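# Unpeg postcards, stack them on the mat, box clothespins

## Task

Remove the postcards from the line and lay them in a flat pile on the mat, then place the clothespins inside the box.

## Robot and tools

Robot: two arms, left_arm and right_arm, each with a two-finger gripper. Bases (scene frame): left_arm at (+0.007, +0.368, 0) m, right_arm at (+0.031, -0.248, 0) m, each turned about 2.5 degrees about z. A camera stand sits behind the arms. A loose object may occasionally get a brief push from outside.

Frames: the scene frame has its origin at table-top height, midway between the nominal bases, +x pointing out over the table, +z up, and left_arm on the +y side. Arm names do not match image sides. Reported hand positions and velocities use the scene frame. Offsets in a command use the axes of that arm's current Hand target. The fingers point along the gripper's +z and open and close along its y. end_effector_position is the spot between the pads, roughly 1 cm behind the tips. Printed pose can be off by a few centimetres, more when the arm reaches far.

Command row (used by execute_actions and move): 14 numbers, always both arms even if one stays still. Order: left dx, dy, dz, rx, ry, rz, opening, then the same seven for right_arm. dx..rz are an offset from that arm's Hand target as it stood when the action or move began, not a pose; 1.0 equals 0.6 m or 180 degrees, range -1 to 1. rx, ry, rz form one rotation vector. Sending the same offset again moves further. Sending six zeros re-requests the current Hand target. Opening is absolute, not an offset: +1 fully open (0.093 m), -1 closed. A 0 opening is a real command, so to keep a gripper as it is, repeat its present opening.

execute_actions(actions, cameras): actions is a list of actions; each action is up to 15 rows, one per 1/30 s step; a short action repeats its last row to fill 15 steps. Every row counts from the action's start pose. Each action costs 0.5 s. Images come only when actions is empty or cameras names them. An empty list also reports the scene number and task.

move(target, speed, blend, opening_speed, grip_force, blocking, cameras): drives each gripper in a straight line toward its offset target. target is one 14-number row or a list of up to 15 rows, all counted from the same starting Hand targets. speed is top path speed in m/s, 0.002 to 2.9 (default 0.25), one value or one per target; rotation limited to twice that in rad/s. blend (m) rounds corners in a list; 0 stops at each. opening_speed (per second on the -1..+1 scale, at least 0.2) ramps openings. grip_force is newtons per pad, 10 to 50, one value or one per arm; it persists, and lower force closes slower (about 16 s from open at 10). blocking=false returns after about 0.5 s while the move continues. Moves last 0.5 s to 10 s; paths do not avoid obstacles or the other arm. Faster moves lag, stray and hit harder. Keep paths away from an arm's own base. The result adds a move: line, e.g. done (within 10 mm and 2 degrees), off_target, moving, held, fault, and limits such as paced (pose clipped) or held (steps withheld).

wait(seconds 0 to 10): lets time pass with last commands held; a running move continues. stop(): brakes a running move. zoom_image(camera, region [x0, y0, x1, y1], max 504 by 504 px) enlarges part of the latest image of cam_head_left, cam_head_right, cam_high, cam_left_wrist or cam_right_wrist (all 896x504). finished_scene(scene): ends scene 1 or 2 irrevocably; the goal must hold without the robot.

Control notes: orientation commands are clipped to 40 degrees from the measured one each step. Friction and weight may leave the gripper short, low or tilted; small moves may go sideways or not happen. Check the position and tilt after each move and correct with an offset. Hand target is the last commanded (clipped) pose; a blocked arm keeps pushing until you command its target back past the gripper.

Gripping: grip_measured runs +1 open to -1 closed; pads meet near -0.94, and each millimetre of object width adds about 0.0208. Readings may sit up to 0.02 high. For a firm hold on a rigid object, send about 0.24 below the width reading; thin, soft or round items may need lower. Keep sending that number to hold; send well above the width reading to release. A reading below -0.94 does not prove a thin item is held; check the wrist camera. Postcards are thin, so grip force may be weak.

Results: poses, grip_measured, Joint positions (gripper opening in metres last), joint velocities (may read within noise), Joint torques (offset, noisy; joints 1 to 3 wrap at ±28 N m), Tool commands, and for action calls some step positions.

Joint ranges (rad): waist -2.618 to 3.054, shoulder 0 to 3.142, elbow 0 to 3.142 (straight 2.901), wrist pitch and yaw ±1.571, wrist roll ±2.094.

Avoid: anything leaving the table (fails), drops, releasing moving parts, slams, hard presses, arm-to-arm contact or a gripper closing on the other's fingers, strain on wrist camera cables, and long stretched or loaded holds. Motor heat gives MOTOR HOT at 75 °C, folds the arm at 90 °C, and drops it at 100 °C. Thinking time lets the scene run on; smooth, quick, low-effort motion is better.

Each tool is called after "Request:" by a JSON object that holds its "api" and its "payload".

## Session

Request:
{"api": "execute_actions", "payload": {"actions": []}}

Request:
{"api": "zoom_image", "payload": {"camera": "cam_high", "region": [200, 130, 600, 410]}}

Request:
{"api": "zoom_image", "payload": {"camera": "cam_head_left", "region": [340, 130, 660, 390]}}

Scene clock: 0.00 s.
left_arm: end_effector_position=(+0.3497, +0.2861, +0.2464) grip_measured=+1.000 end_effector_quat_wxyz=(+0.391, -0.015, +0.920, -0.004) | right_arm: end_effector_position=(+0.2952, -0.1293, +0.2215) grip_measured=+1.000 end_effector_quat_wxyz=(+0.466, +0.072, +0.862, +0.185)
Joint positions: left_arm=[-0.399 1.254 1.222 -0.769 -0.257 -0.283 0.093] | right_arm=[0.59 0.787 0.716 -0.462 0.219 0.588 0.093]
Joint velocities: within noise
Joint torques (N m): no reading
Heat: left arm: 35 °C; right arm: 48 °C.
Hand target: left_arm +0.3497, +0.2861, +0.2508; +0.395, -0.015, +0.918, -0.006 | right_arm +0.2953, -0.1291, +0.2249; +0.468, +0.072, +0.861, +0.187
Tool commands: left_gripper/opening=+1.0 right_gripper/opening=+1.0

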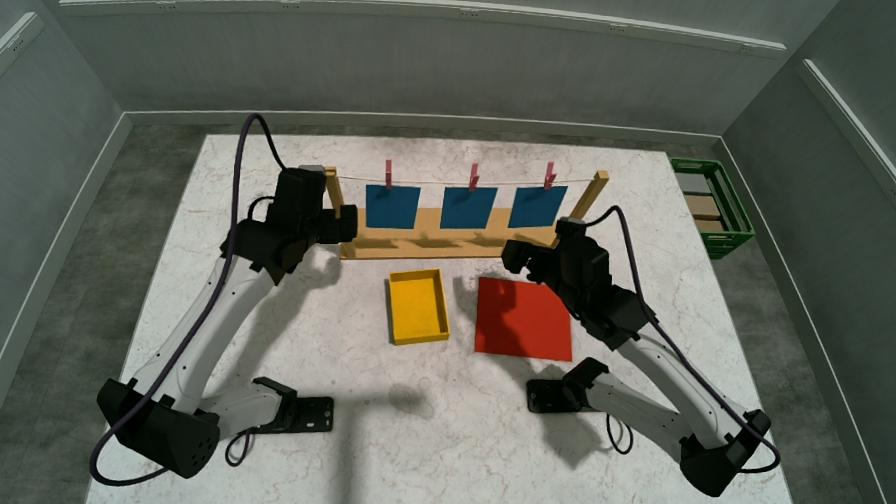

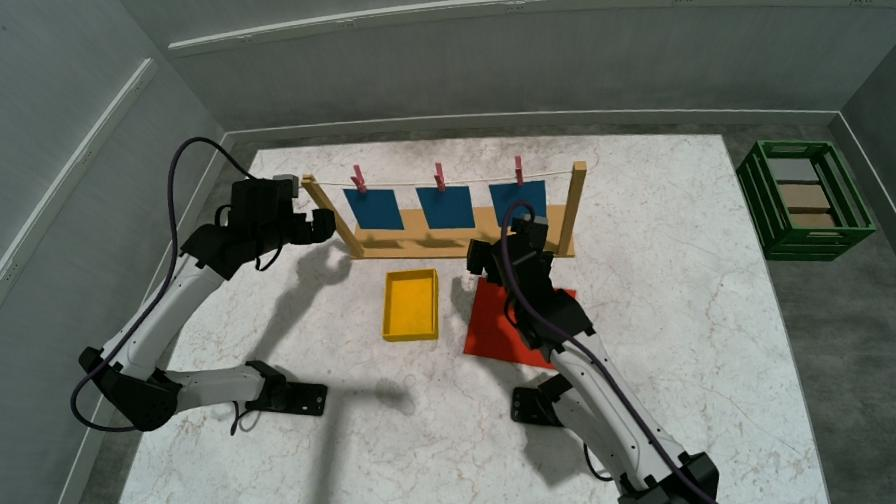

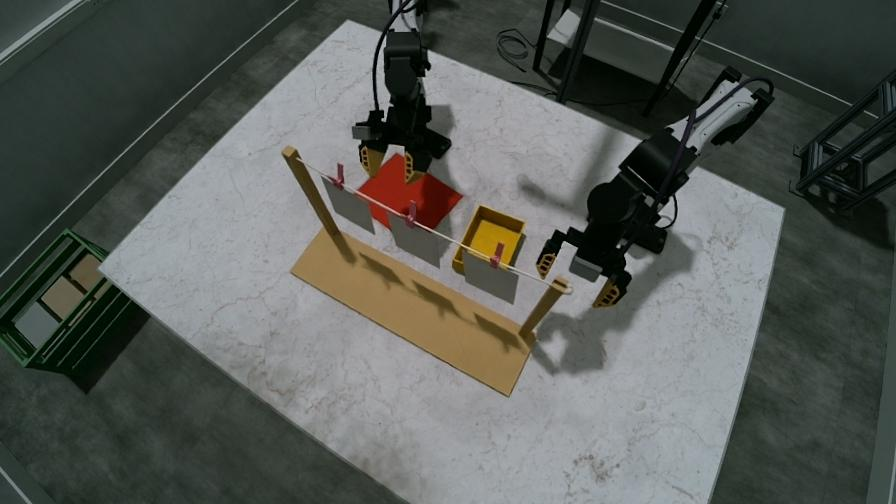

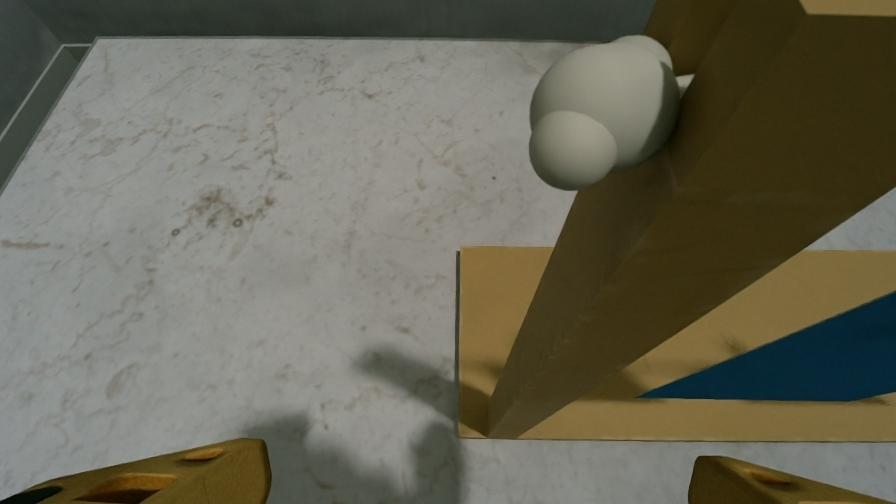

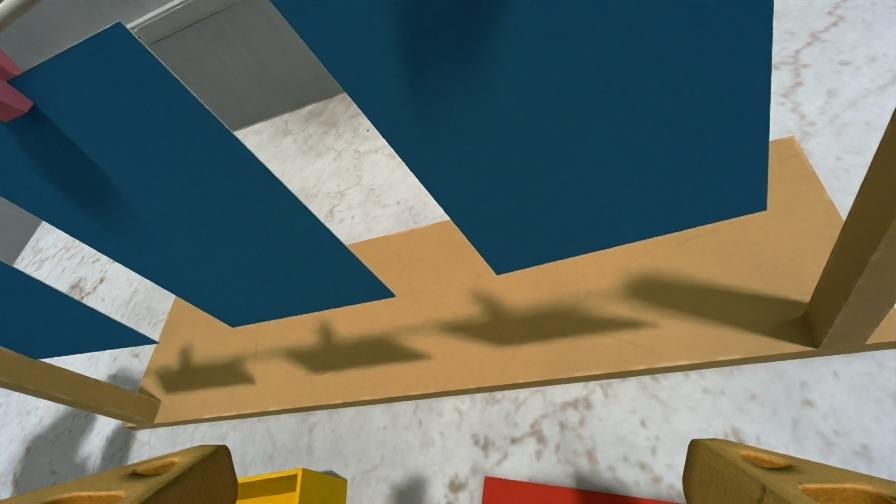

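Scaled by 1.260 from the camera's 896x504 image, which has a finer 1280x720 frame.

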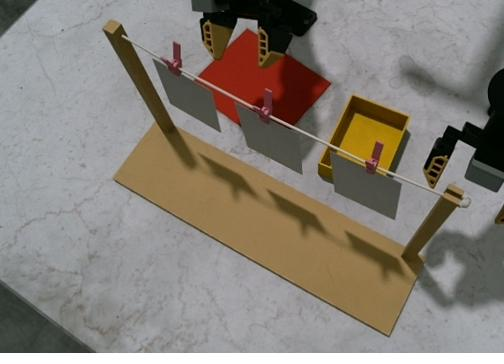

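Scaled by 1.575 from the camera's 896x504 image, which has a finer 1280x720 frame.

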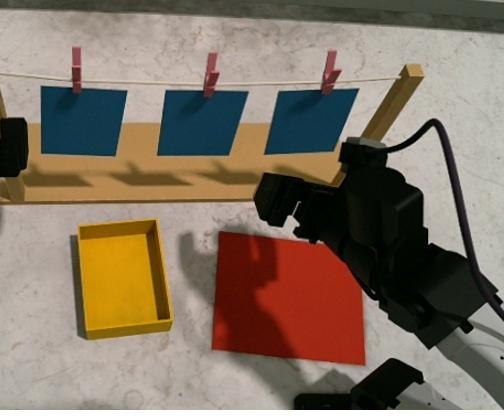

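Request:
{"api": "move", "payload": {"target": [0.239,-0.269,-0.217,0,-0.241,0,1, -0.148,-0.630,-0.111,0.293,-0.220,-0.0423,0.05], "speed": 0.25, "cameras": ["cam_left_wrist","cam_head_right","cam_high"]}}

Scene clock: 36.00 s.
left_arm: end_effector_position=(+0.1619, +0.1219, +0.2332) grip_measured=+1.000 end_effector_quat_wxyz=(+0.702, +0.024, +0.711, -0.021) | right_arm: end_effector_position=(+0.3067, -0.5151, +0.1752) grip_measured=+0.052 end_effector_quat_wxyz=(+0.651, +0.273, +0.658, -0.263)
Joint positions: left_arm=[-1.671 1.334 0.814 -0.556 -1.557 -1.071 0.093] | right_arm=[-0.721 1.432 0.301 1.116 0.014 0.008 0.048]
Joint torques (N m): left_arm=[-0.34 -3.44 8.79 0.95 -0.74 -0.26] | right_arm=[-0.43 -2.96 8.24 2.07 0.01 -0.25]
Heat: left arm: 39 °C; right arm: 57 °C.
Hand target: left_arm +0.1604, +0.1199, +0.2399; +0.707, -0.017, +0.707, +0.000 | right_arm +0.3080, -0.5204, +0.1800; +0.653, +0.271, +0.653, -0.271
Off the commanded pose: left_arm 0.007 m, 5 deg | right_arm 0.007 m, 1 deg.
joint sent to its limit (left arm) — joint 5 (wrist yaw), lower limit. The joint targets are off in orientation, not in position.
move: off_target (left_arm)
Images, in order (width x height): cam_head_right 896x504, cam_high 896x504, cam_left_wrist 896x504.

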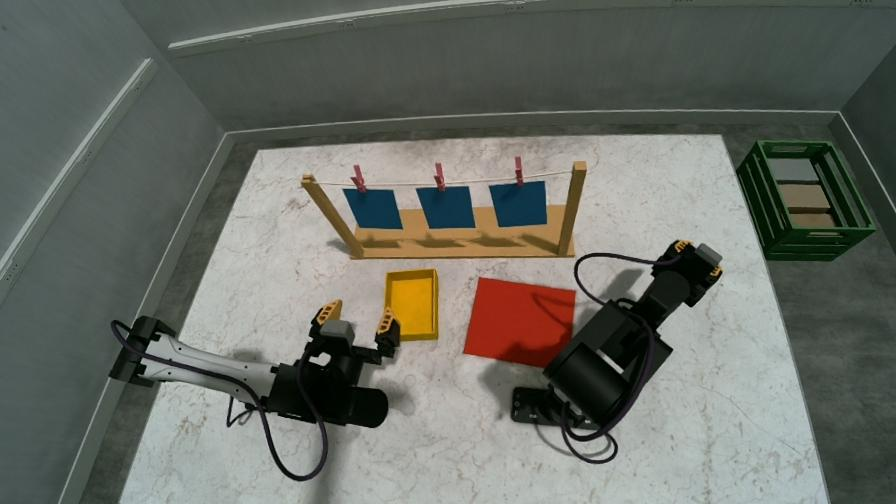

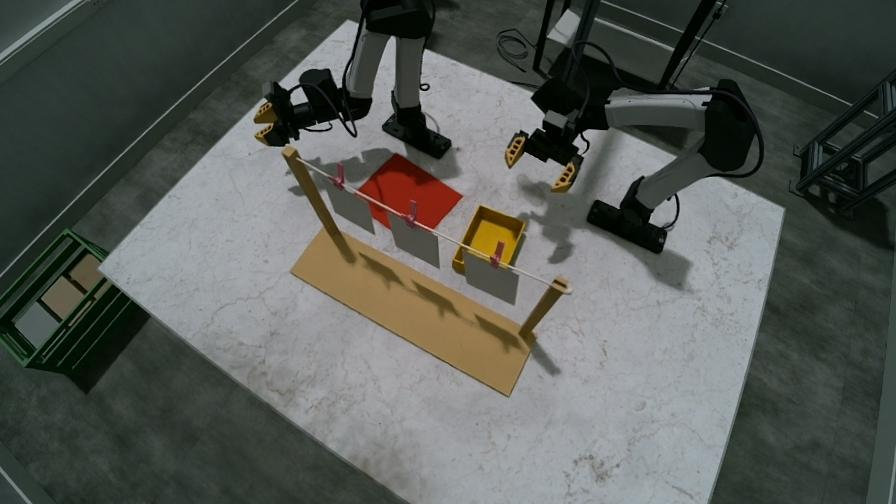

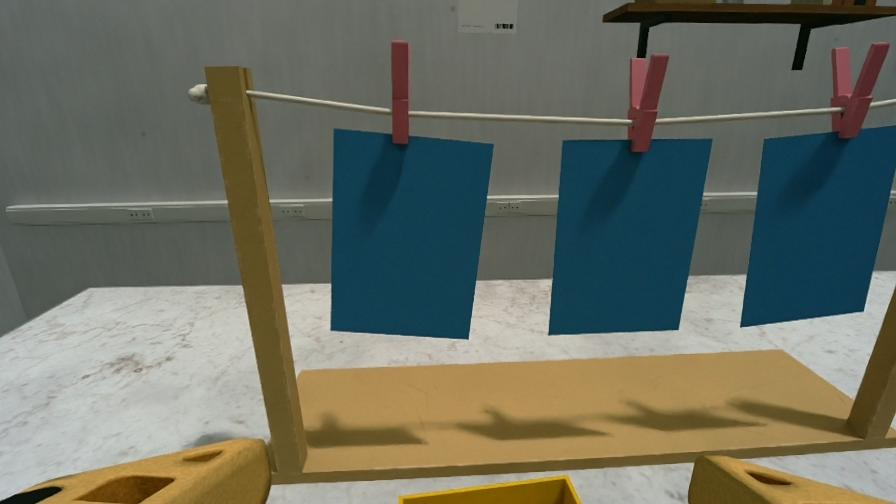

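Request:
{"api": "execute_actions", "payload": {"actions": [], "cameras": ["cam_head_left","cam_high"]}}

Scene clock: 51.47 s.
left_arm: end_effector_position=(+0.1619, +0.1219, +0.2332) grip_measured=+1.000 end_effector_quat_wxyz=(+0.702, +0.024, +0.711, -0.021) | right_arm: end_effector_position=(+0.3067, -0.5151, +0.1754) grip_measured=+0.052 end_effector_quat_wxyz=(+0.651, +0.272, +0.658, -0.264)
Joint positions: left_arm=[-1.671 1.334 0.814 -0.556 -1.557 -1.071 0.093] | right_arm=[-0.721 1.432 0.301 1.117 0.014 0.008 0.048]
Joint velocities: within noise
Joint torques (N m): left_arm=[-0.32 -3.45 8.81 0.95 -0.73 -0.27] | right_arm=[-0.44 -2.93 8.24 2.07 0 -0.24]
Heat: left arm: 42 °C; right arm: 58 °C.
Hand target: left_arm +0.1604, +0.1198, +0.2399; +0.707, -0.017, +0.707, +0.000 | right_arm +0.3080, -0.5204, +0.1800; +0.653, +0.271, +0.653, -0.271
Tool commands: left_gripper/opening=+1.0 right_gripper/opening=+0.05
Off the commanded pose: left_arm 0.007 m, 5 deg | right_arm 0.007 m, 1 deg.
Images, in order (width x height): cam_head_left 896x504, cam_high 896x504.

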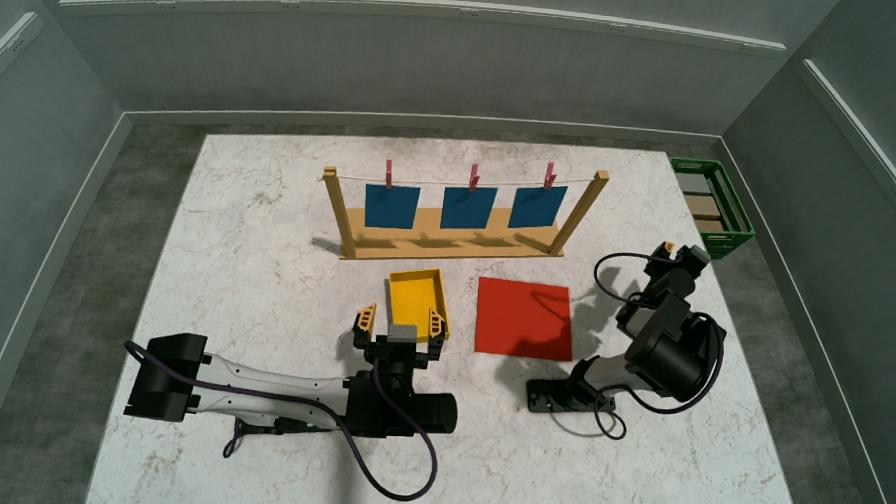

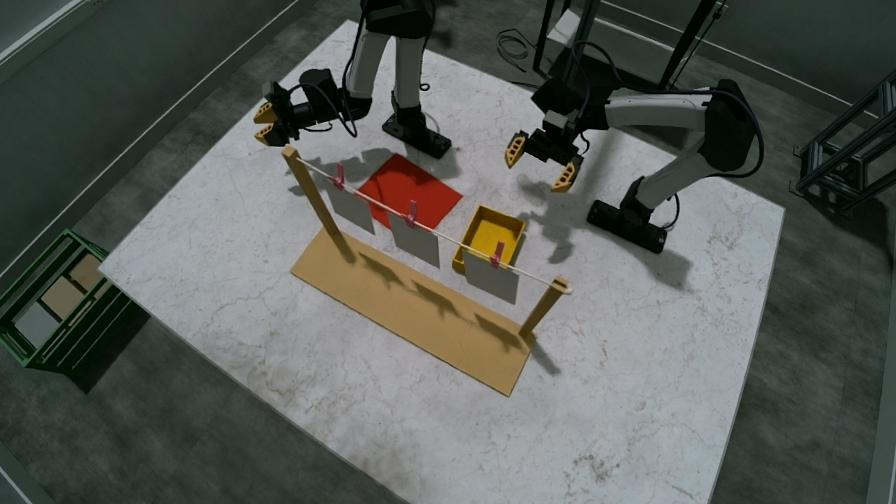

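Request:
{"api": "move", "payload": {"target": [0,0,0.1333,0,0,0,1,0,0,0,0,0,0,0.05], "cameras": ["cam_left_wrist"]}}

Scene clock: 101.83 s.
left_arm: end_effector_position=(+0.2388, +0.1244, +0.2441) grip_measured=+1.000 end_effector_quat_wxyz=(+0.706, -0.023, +0.708, +0.002) | right_arm: end_effector_position=(+0.3067, -0.5151, +0.1755) grip_measured=+0.052 end_effector_quat_wxyz=(+0.651, +0.272, +0.658, -0.264)
Joint positions: left_arm=[-1.365 1.359 0.597 0.746 -1.358 -0.045 0.093] | right_arm=[-0.721 1.432 0.301 1.118 0.014 0.008 0.048]
Joint torques (N m): left_arm=[0.34 -2.97 6.5 1.82 0.26 0.02] | right_arm=[-0.46 -2.93 8.25 2.07 0.01 -0.25]
Heat: left arm: 45 °C; right arm: 59 °C.
Hand target: left_arm +0.2404, +0.1218, +0.2398; +0.707, -0.017, +0.707, +0.000 | right_arm +0.3080, -0.5204, +0.1800; +0.653, +0.271, +0.653, -0.271
Off the commanded pose: left_arm 0.005 m, 1 deg | right_arm 0.007 m, 1 deg.
move: done
Images, in order (width x height): cam_left_wrist 896x504.

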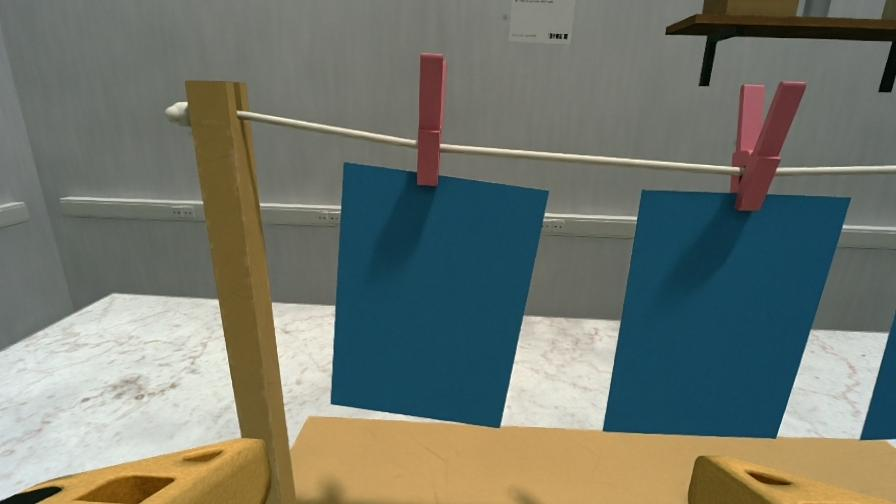

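Request:
{"api": "move", "payload": {"target": [0.0635,0.13,0.053,0.0213,-0.235,0.519,1,0,0,0,0,0,0,0.05], "cameras": ["cam_left_wrist","cam_high"]}}

Scene clock: 139.57 s.
left_arm: end_effector_position=(+0.2770, +0.1982, +0.1786) grip_measured=+1.000 end_effector_quat_wxyz=(+0.598, +0.597, +0.281, +0.454) | right_arm: end_effector_position=(+0.3067, -0.5151, +0.1755) grip_measured=+0.052 end_effector_quat_wxyz=(+0.651, +0.272, +0.658, -0.264)
Joint positions: left_arm=[-0.692 1.357 0.021 1.466 -0.165 1.801 0.093] | right_arm=[-0.721 1.432 0.301 1.118 0.014 0.008 0.048]
Joint torques (N m): left_arm=[0.35 -3.33 4.66 3.01 0.36 -0.09] | right_arm=[-0.46 -2.96 8.23 2.07 0.01 -0.24]
Heat: left arm: 41 °C; right arm: 60 °C.
Hand target: left_arm +0.2703, +0.1996, +0.1999; +0.670, +0.513, +0.227, +0.487 | right_arm +0.3080, -0.5204, +0.1799; +0.653, +0.271, +0.653, -0.271
Off the commanded pose: left_arm 0.022 m, 15 deg | right_arm 0.007 m, 1 deg.
joint sent to its limit (left arm) — joint 3 (elbow), lower limit, where the elbow is as bent as it goes; joint 4 (wrist pitch), upper limit. The joint targets are off in orientation, not in position.
move: off_target (left_arm)
Images, in order (width x height): cam_high 896x504, cam_left_wrist 896x504.

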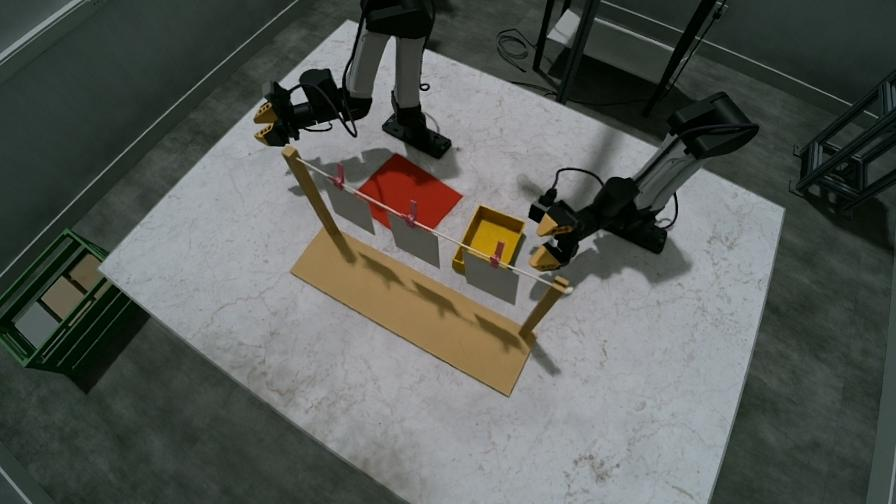

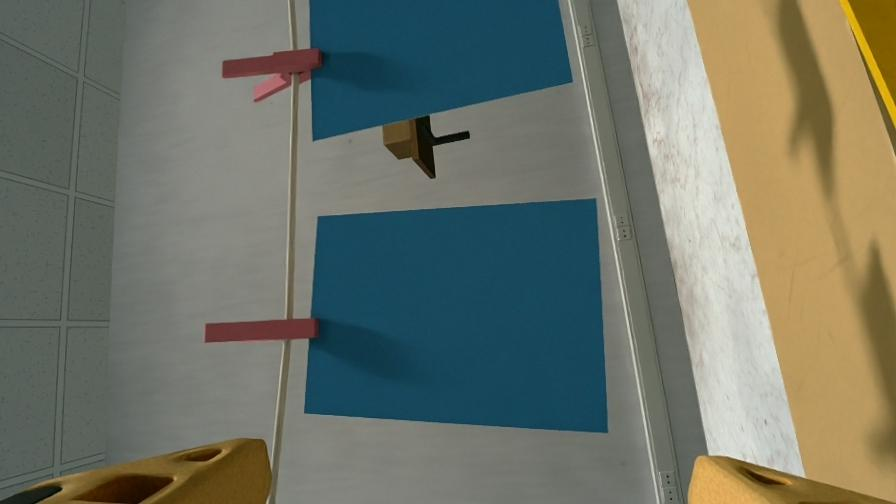

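Request:
{"api": "move", "payload": {"target": [-0.3135,0.0185,0.2985,0,-0.1653,0,1,0,0,0,0,0,0,0.05], "cameras": ["cam_left_wrist","cam_high"]}}

Scene clock: 179.37 s.
left_arm: end_effector_position=(+0.3304, -0.0422, +0.2452) grip_measured=+1.000 end_effector_quat_wxyz=(+0.707, +0.612, +0.057, +0.349) | right_arm: end_effector_position=(+0.3067, -0.5151, +0.1755) grip_measured=+0.052 end_effector_quat_wxyz=(+0.651, +0.272, +0.658, -0.264)
Joint positions: left_arm=[-0.894 1.912 0.897 1.264 0.163 1.895 0.093] | right_arm=[-0.721 1.432 0.301 1.118 0.014 0.008 0.048]
Joint torques (N m): left_arm=[-0.31 -7.01 8.57 1.9 0.34 -0.07] | right_arm=[-0.44 -2.89 8.23 2.07 0.01 -0.23]
Heat: left arm: 43 °C; right arm: 60 °C.
Hand target: left_arm +0.3299, -0.0503, +0.2396; +0.705, +0.621, +0.047, +0.339 | right_arm +0.3080, -0.5204, +0.1799; +0.653, +0.271, +0.653, -0.271
Off the commanded pose: left_arm 0.010 m, 2 deg | right_arm 0.007 m, 1 deg.
move: done
Images, in order (width x height): cam_high 896x504, cam_left_wrist 896x504.

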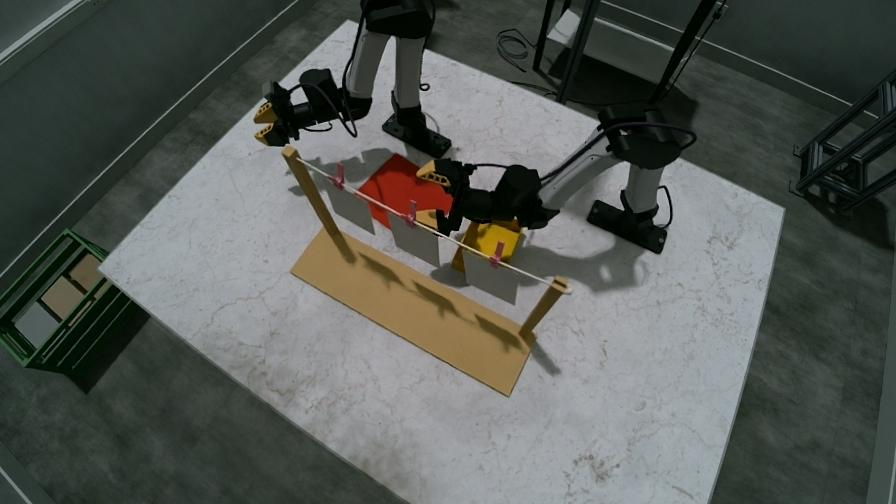

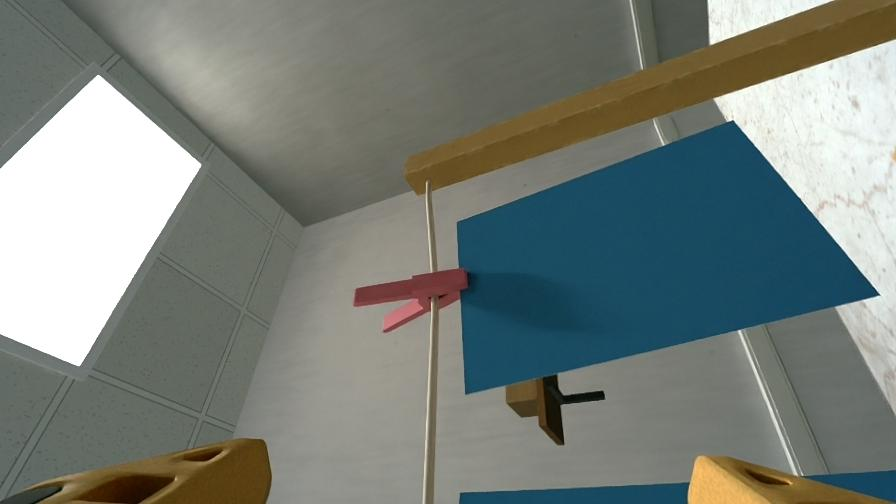

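Request:
{"api": "move", "payload": {"target": [-0.026,-0.15,-0.0205,0,0,0,1,0,0,0,0,0,0,0.05], "speed": 0.15, "cameras": ["cam_left_wrist","cam_high"]}}

Scene clock: 185.40 s.
left_arm: end_effector_position=(+0.3521, -0.0469, +0.1306) grip_measured=+1.000 end_effector_quat_wxyz=(+0.678, +0.654, +0.066, +0.329) | right_arm: end_effector_position=(+0.3067, -0.5151, +0.1755) grip_measured=+0.052 end_effector_quat_wxyz=(+0.651, +0.272, +0.658, -0.264)
Joint positions: left_arm=[-0.858 2.24 0.915 1.464 0.202 1.895 0.093] | right_arm=[-0.721 1.432 0.301 1.118 0.014 0.008 0.048]
Joint torques (N m): left_arm=[0.25 -8.55 6.74 2.99 0.38 -0.15] | right_arm=[-0.46 -2.93 8.24 2.07 0.01 -0.24]
Heat: left arm: 42 °C; right arm: 60 °C.
Hand target: left_arm +0.3498, -0.0483, +0.1497; +0.706, +0.621, +0.047, +0.339 | right_arm +0.3080, -0.5204, +0.1799; +0.653, +0.271, +0.653, -0.271
Off the commanded pose: left_arm 0.019 m, 6 deg | right_arm 0.007 m, 1 deg.
move: off_target (left_arm)
Images, in order (width x height): cam_high 896x504, cam_left_wrist 896x504.

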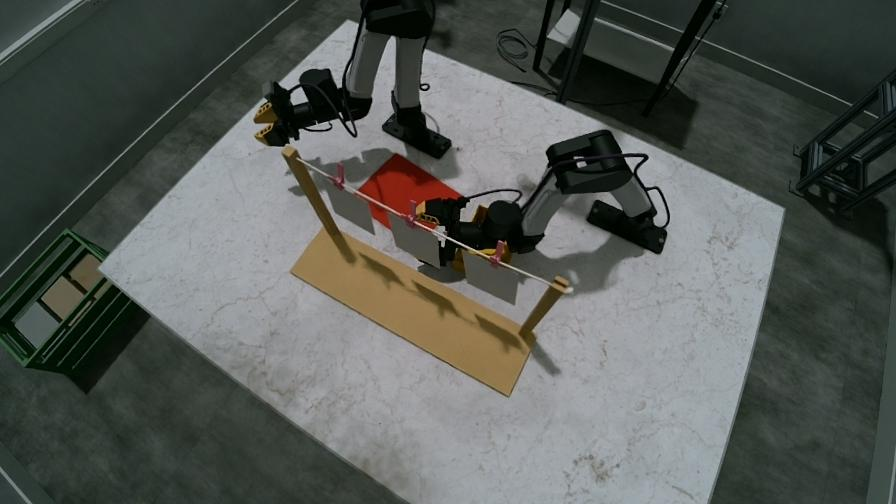

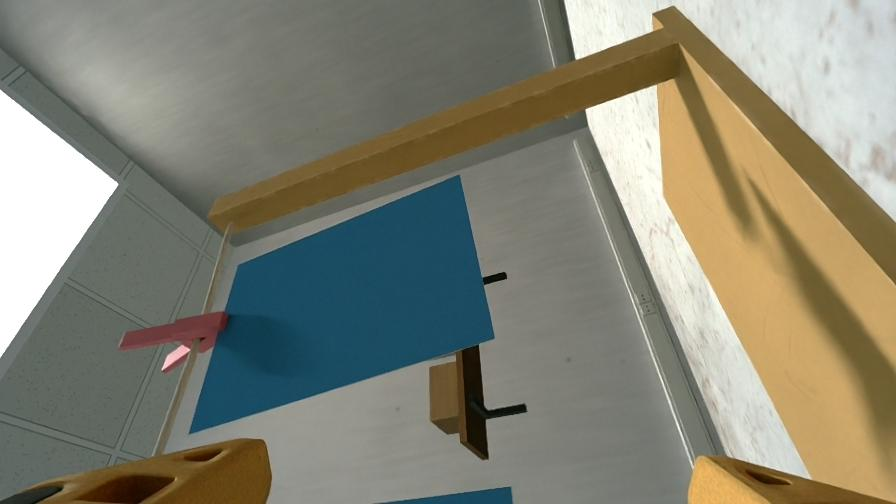

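Request:
{"api": "move", "payload": {"target": [0.093,-0.032,0.0553,-0.03,0,0,1,0,0,0,0,0,0,0.05], "speed": 0.12, "cameras": ["cam_left_wrist","cam_high"]}}

Request:
{"api": "zoom_image", "payload": {"camera": "cam_high", "region": [350, 160, 540, 300]}}

Scene clock: 194.97 s.
left_arm: end_effector_position=(+0.4215, -0.0446, +0.1501) grip_measured=+1.000 end_effector_quat_wxyz=(+0.712, +0.611, +0.047, +0.343) | right_arm: end_effector_position=(+0.3067, -0.5151, +0.1755) grip_measured=+0.052 end_effector_quat_wxyz=(+0.651, +0.272, +0.658, -0.264)
Joint positions: left_arm=[-0.727 2.386 1.191 1.464 0.35 1.849 0.093] | right_arm=[-0.721 1.432 0.301 1.118 0.014 0.008 0.048]
Joint torques (N m): left_arm=[-0.05 -9.37 7.46 2.7 0.33 -0.37] | right_arm=[-0.47 -2.89 8.25 2.07 0 -0.24]
Heat: left arm: 44 °C; right arm: 60 °C.
Hand target: left_arm +0.4167, -0.0463, +0.1595; +0.734, +0.587, +0.031, +0.341 | right_arm +0.3080, -0.5204, +0.1799; +0.653, +0.271, +0.653, -0.271
Off the commanded pose: left_arm 0.011 m, 4 deg | right_arm 0.007 m, 1 deg.
move: off_target (left_arm)
Images, in order (width x height): cam_high 896x504, cam_left_wrist 896x504.

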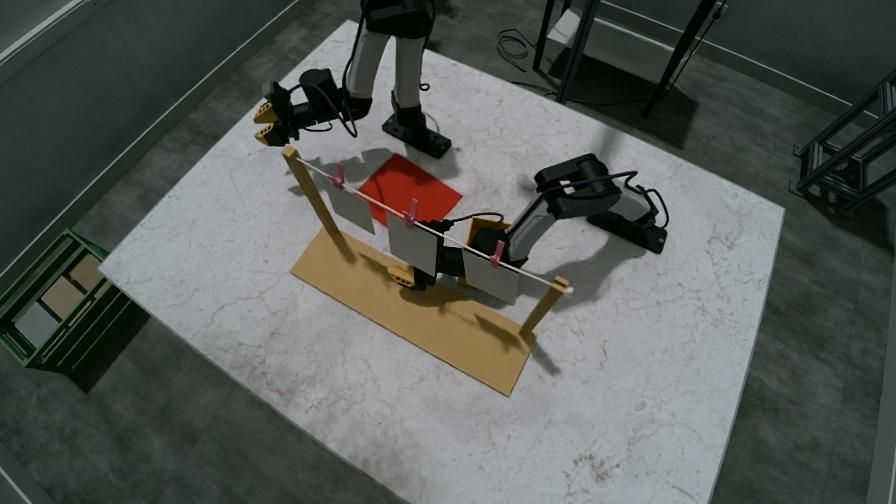

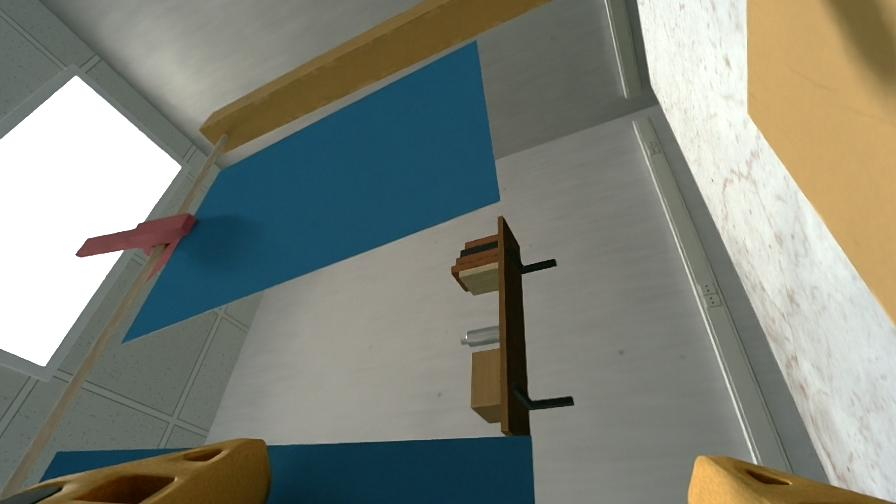

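Scaled by 2.653 from the camera's 896x504 image, which has a finer 1280x720 frame.

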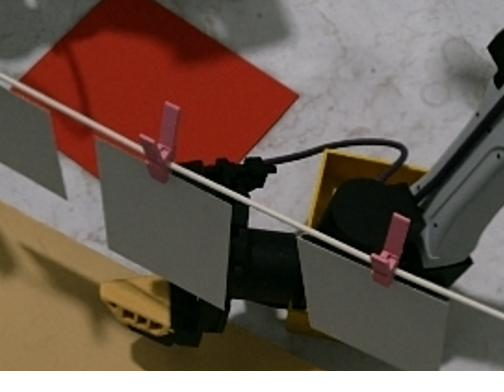

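Request:
{"api": "move", "payload": {"target": [0.0173,0.0508,0.0158,0,0,0,1,0,0,0,0,0,0,0.05], "speed": 0.1, "cameras": ["cam_left_wrist","cam_high"]}}

Request:
{"api": "zoom_image", "payload": {"camera": "cam_high", "region": [350, 160, 540, 300]}}

Scene clock: 206.63 s.
left_arm: end_effector_position=(+0.4216, -0.0448, +0.1655) grip_measured=+1.000 end_effector_quat_wxyz=(+0.714, +0.608, +0.045, +0.344) | right_arm: end_effector_position=(+0.3067, -0.5151, +0.1755) grip_measured=+0.052 end_effector_quat_wxyz=(+0.651, +0.272, +0.658, -0.264)
Joint positions: left_arm=[-0.727 2.346 1.191 1.433 0.35 1.848 0.093] | right_arm=[-0.721 1.432 0.301 1.118 0.014 0.008 0.048]
Joint torques (N m): left_arm=[-0.31 -14.28 6.67 2.17 0.3 -0.35] | right_arm=[-0.46 -2.95 8.27 2.07 0.01 -0.25]
Heat: left arm: 45 °C; right arm: 60 °C.
Hand target: left_arm +0.4148, -0.0463, +0.1929; +0.734, +0.587, +0.031, +0.341 | right_arm +0.3080, -0.5204, +0.1799; +0.653, +0.271, +0.653, -0.271
Off the commanded pose: left_arm 0.028 m, 4 deg | right_arm 0.007 m, 1 deg.
move: off_target (left_arm)
Images, in order (width x height): cam_high 896x504, cam_left_wrist 896x504.

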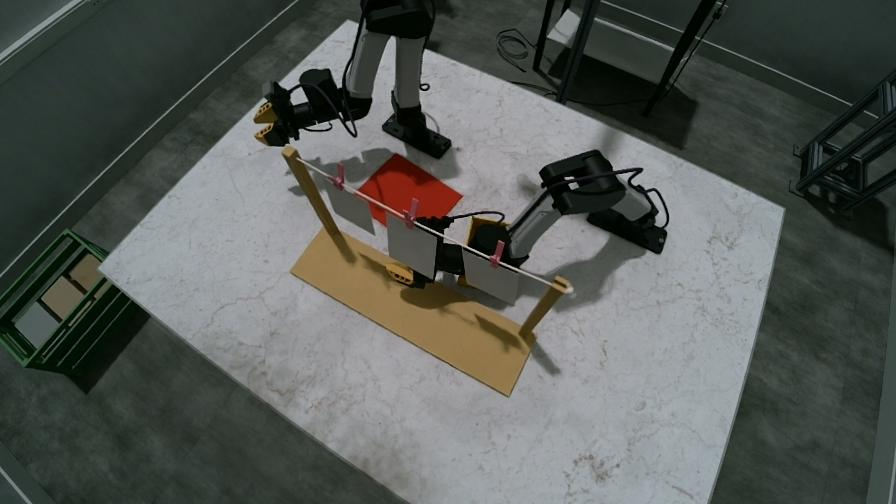

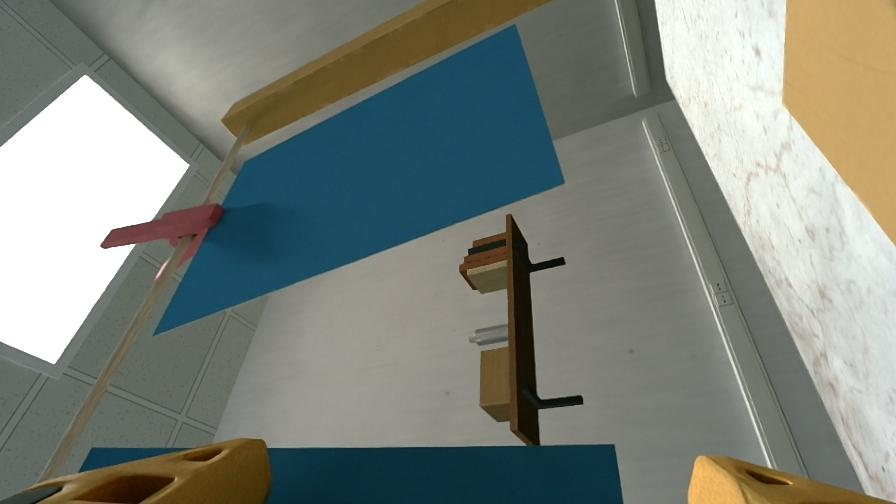

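Scaled by 2.653 from the camera's 896x504 image, which has a finer 1280x720 frame.

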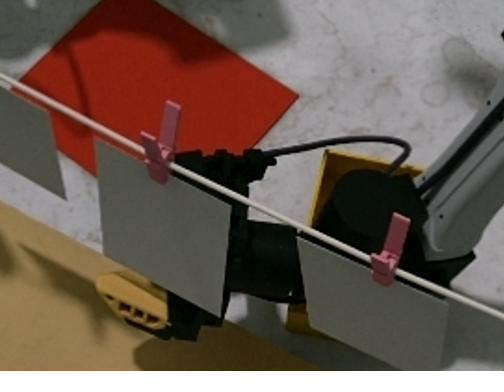

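Request:
{"api": "move", "payload": {"target": [0.0118,0.0294,0.0103,0,0,0,1,0,0,0,0,0,0,0.05], "speed": 0.1, "cameras": ["cam_left_wrist"]}}

Request:
{"api": "wait", "payload": {"seconds": 0, "cameras": ["cam_high"]}}

Request:
{"api": "zoom_image", "payload": {"camera": "cam_high", "region": [350, 160, 540, 300]}}

Scene clock: 210.63 s.
left_arm: end_effector_position=(+0.4206, -0.0440, +0.1893) grip_measured=+1.000 end_effector_quat_wxyz=(+0.718, +0.600, +0.042, +0.348) | right_arm: end_effector_position=(+0.3067, -0.5151, +0.1756) grip_measured=+0.052 end_effector_quat_wxyz=(+0.651, +0.272, +0.658, -0.264)
Joint positions: left_arm=[-0.727 2.289 1.191 1.396 0.35 1.847 0.093] | right_arm=[-0.721 1.432 0.301 1.118 0.014 0.008 0.048]
Joint torques (N m): left_arm=[-0.27 -14.24 7.13 1.92 0.29 -0.35] | right_arm=[-0.43 -2.93 8.23 2.06 0.01 -0.24]
Heat: left arm: 45 °C; right arm: 61 °C.
Hand target: left_arm +0.4147, -0.0463, +0.2130; +0.734, +0.587, +0.031, +0.341 | right_arm +0.3080, -0.5204, +0.1800; +0.653, +0.271, +0.653, -0.271
Off the commanded pose: left_arm 0.024 m, 3 deg | right_arm 0.007 m, 1 deg.
move: off_target (left_arm)
Images, in order (width x height): cam_left_wrist 896x504.

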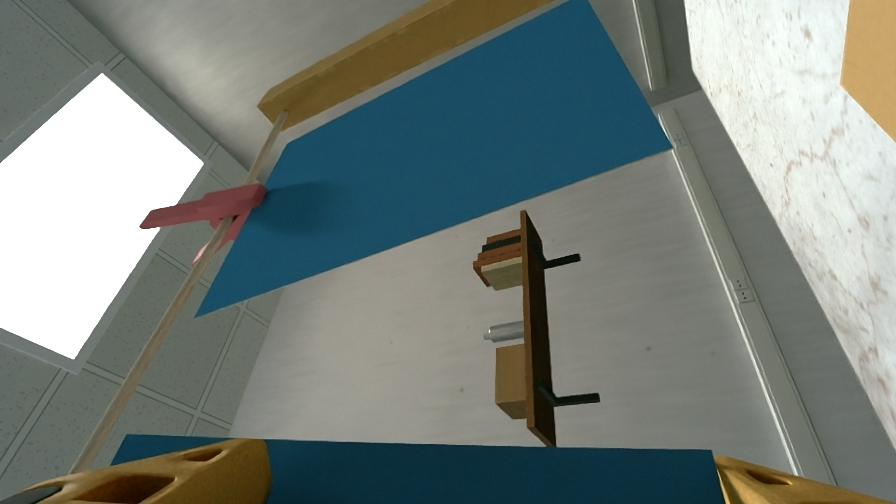

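Scene clock: 210.63 s.
left_arm: end_effector_position=(+0.4206, -0.0440, +0.1893) grip_measured=+1.000 end_effector_quat_wxyz=(+0.718, +0.600, +0.042, +0.348) | right_arm: end_effector_position=(+0.3067, -0.5151, +0.1756) grip_measured=+0.052 end_effector_quat_wxyz=(+0.651, +0.272, +0.658, -0.264)
Joint positions: left_arm=[-0.727 2.289 1.191 1.396 0.35 1.847 0.093] | right_arm=[-0.721 1.432 0.301 1.118 0.014 0.008 0.048]
Joint torques (N m): left_arm=[-0.27 -14.24 7.13 1.92 0.29 -0.35] | right_arm=[-0.43 -2.93 8.23 2.06 0.01 -0.24]
Heat: left arm: 45 °C; right arm: 61 °C.
Hand target: left_arm +0.4147, -0.0463, +0.2130; +0.734, +0.587, +0.031, +0.341 | right_arm +0.3080, -0.5204, +0.1800; +0.653, +0.271, +0.653, -0.271
Tool commands: left_gripper/opening=+1.0 right_gripper/opening=+0.05
Off the commanded pose: left_arm 0.024 m, 3 deg | right_arm 0.007 m, 1 deg.
Images, in order (width x height): cam_high 896x504.

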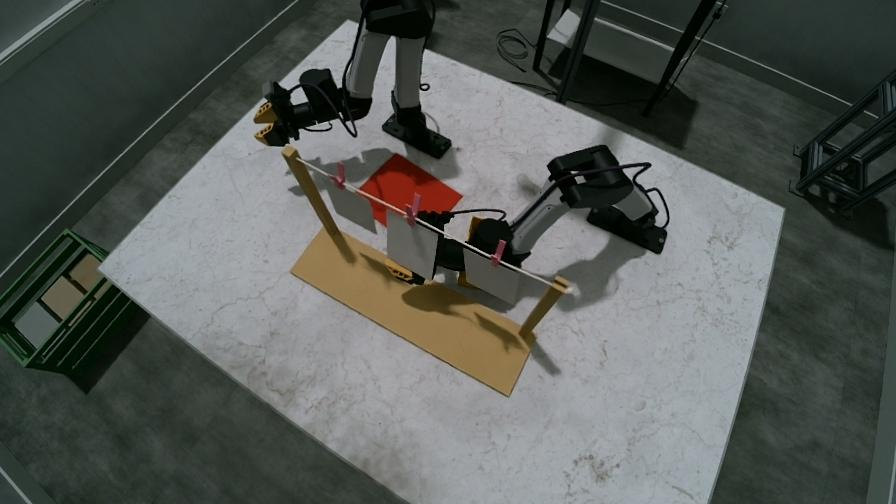

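Scaled by 2.653 from the camera's 896x504 image, which has a finer 1280x720 frame.

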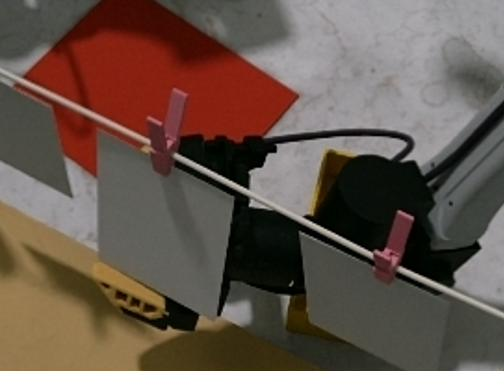

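Request:
{"api": "move", "payload": {"target": [-0.1493,0.1492,-0.0817,0.012,0,0,1,0,0,0,0,0,0,0.05], "speed": 0.1, "cameras": ["cam_left_wrist","cam_high"]}}

Request:
{"api": "zoom_image", "payload": {"camera": "cam_high", "region": [350, 160, 540, 300]}}

Scene clock: 216.43 s.
left_arm: end_effector_position=(+0.2849, -0.0498, +0.2356) grip_measured=+1.000 end_effector_quat_wxyz=(+0.721, +0.605, +0.038, +0.335) | right_arm: end_effector_position=(+0.3067, -0.5151, +0.1756) grip_measured=+0.052 end_effector_quat_wxyz=(+0.651, +0.272, +0.658, -0.264)
Joint positions: left_arm=[-0.985 1.899 0.794 1.375 0.127 1.909 0.093] | right_arm=[-0.721 1.432 0.301 1.118 0.014 0.008 0.048]
Joint torques (N m): left_arm=[-0.16 -10.7 5.65 1.97 0 -0.08] | right_arm=[-0.46 -2.97 8.23 2.06 0.01 -0.24]
Heat: left arm: 46 °C; right arm: 61 °C.
Hand target: left_arm +0.2828, -0.0461, +0.2451; +0.723, +0.600, +0.038, +0.340 | right_arm +0.3080, -0.5204, +0.1800; +0.653, +0.271, +0.653, -0.271
Off the commanded pose: left_arm 0.010 m, 1 deg | right_arm 0.007 m, 1 deg.
move: done
Images, in order (width x height): cam_high 896x504, cam_left_wrist 896x504.

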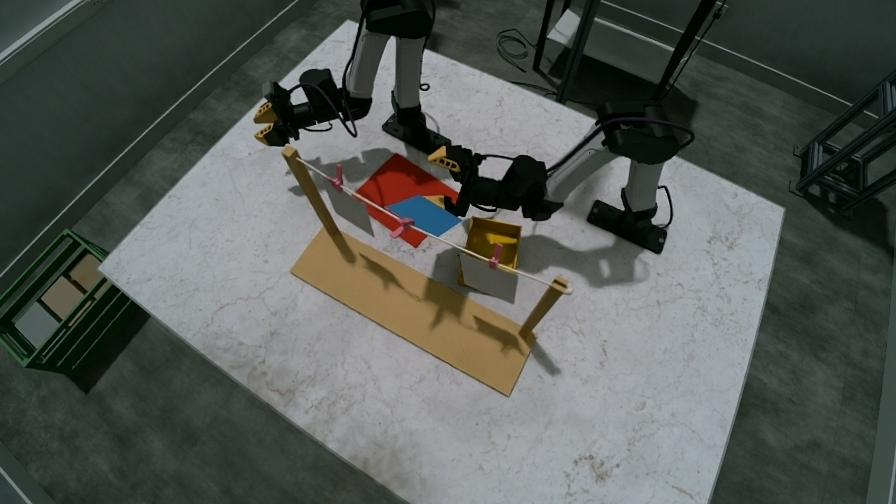

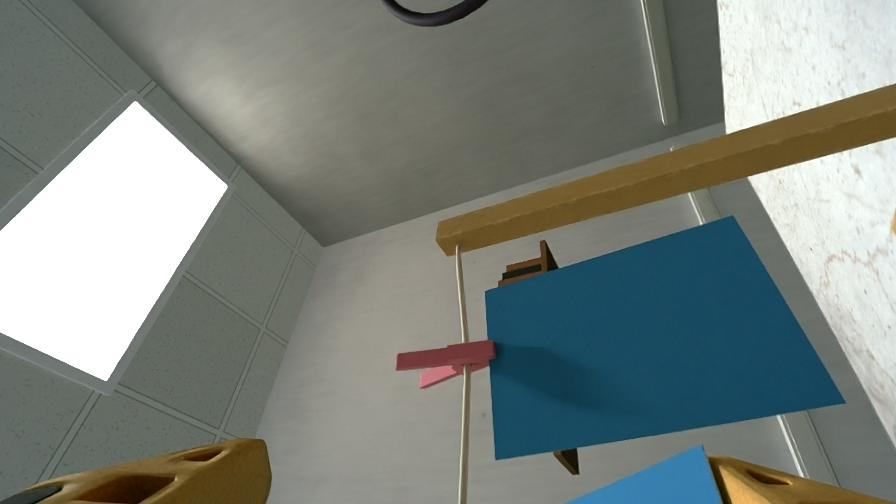

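Scaled by 2.653 from the camera's 896x504 image, which has a finer 1280x720 frame.

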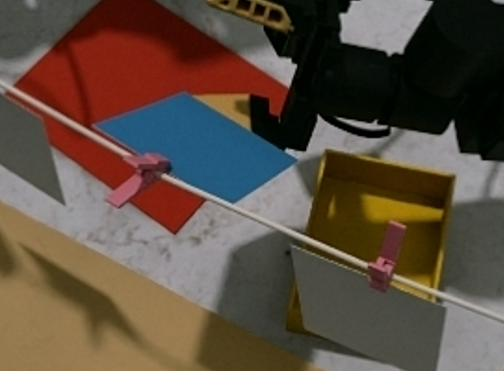

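Request:
{"api": "move", "payload": {"target": [0.03,0,0.018,0,0,0,1,0,0,0,0,0,0,0.05], "speed": 0.08, "cameras": ["cam_left_wrist","cam_high"]}}

Request:
{"api": "zoom_image", "payload": {"camera": "cam_high", "region": [350, 160, 540, 300]}}

Scene clock: 229.33 s.
left_arm: end_effector_position=(+0.3038, -0.0443, +0.2353) grip_measured=+1.000 end_effector_quat_wxyz=(+0.710, +0.613, +0.047, +0.343) | right_arm: end_effector_position=(+0.3067, -0.5151, +0.1756) grip_measured=+0.052 end_effector_quat_wxyz=(+0.651, +0.272, +0.658, -0.264)
Joint positions: left_arm=[-0.944 1.899 0.821 1.327 0.139 1.909 0.093] | right_arm=[-0.721 1.432 0.301 1.118 0.014 0.008 0.048]
Joint torques (N m): left_arm=[0.21 -10.69 8.21 1.92 0.3 -0.2] | right_arm=[-0.46 -2.93 8.21 2.06 0.01 -0.25]
Heat: left arm: 45 °C; right arm: 61 °C.
Hand target: left_arm +0.3017, -0.0455, +0.2544; +0.723, +0.600, +0.038, +0.340 | right_arm +0.3080, -0.5204, +0.1800; +0.653, +0.271, +0.653, -0.271
Off the commanded pose: left_arm 0.019 m, 2 deg | right_arm 0.007 m, 1 deg.
move: off_target (left_arm)
Images, in order (width x height): cam_high 896x504, cam_left_wrist 896x504.

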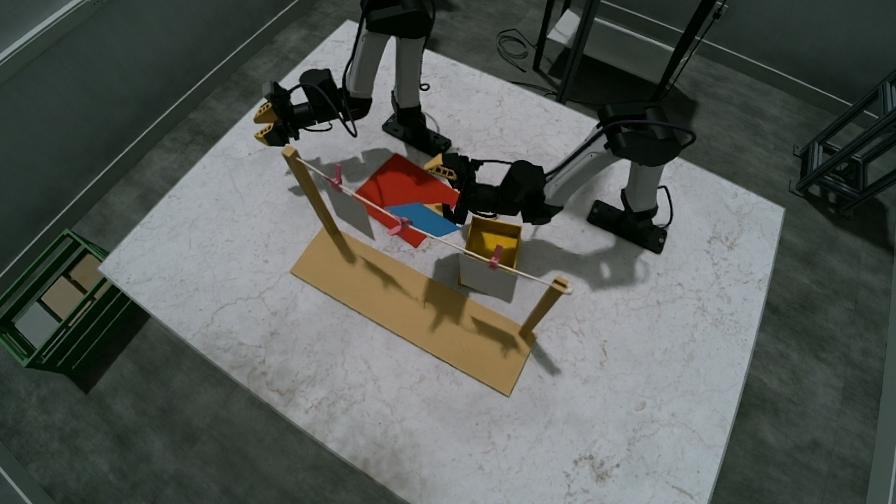

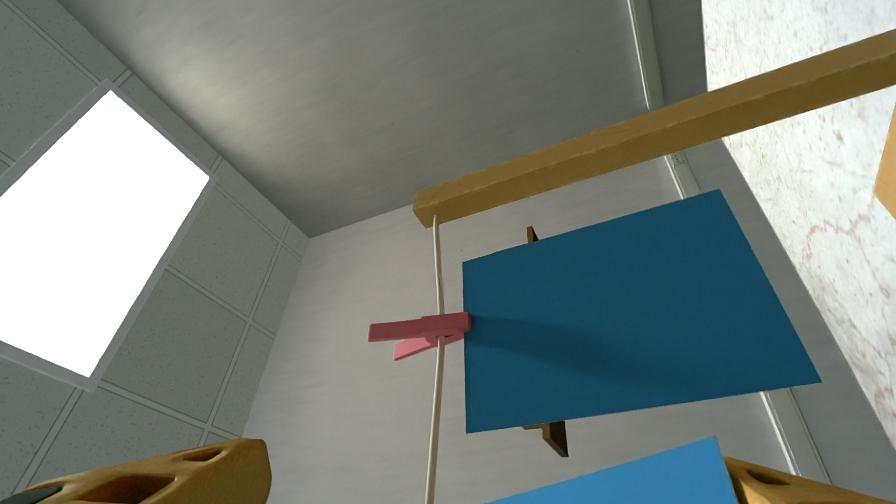

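Scaled by 2.653 from the camera's 896x504 image, which has a finer 1280x720 frame.

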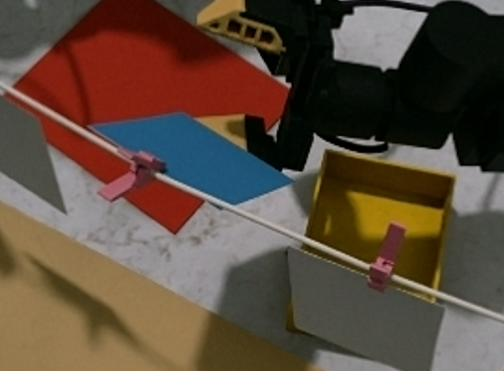

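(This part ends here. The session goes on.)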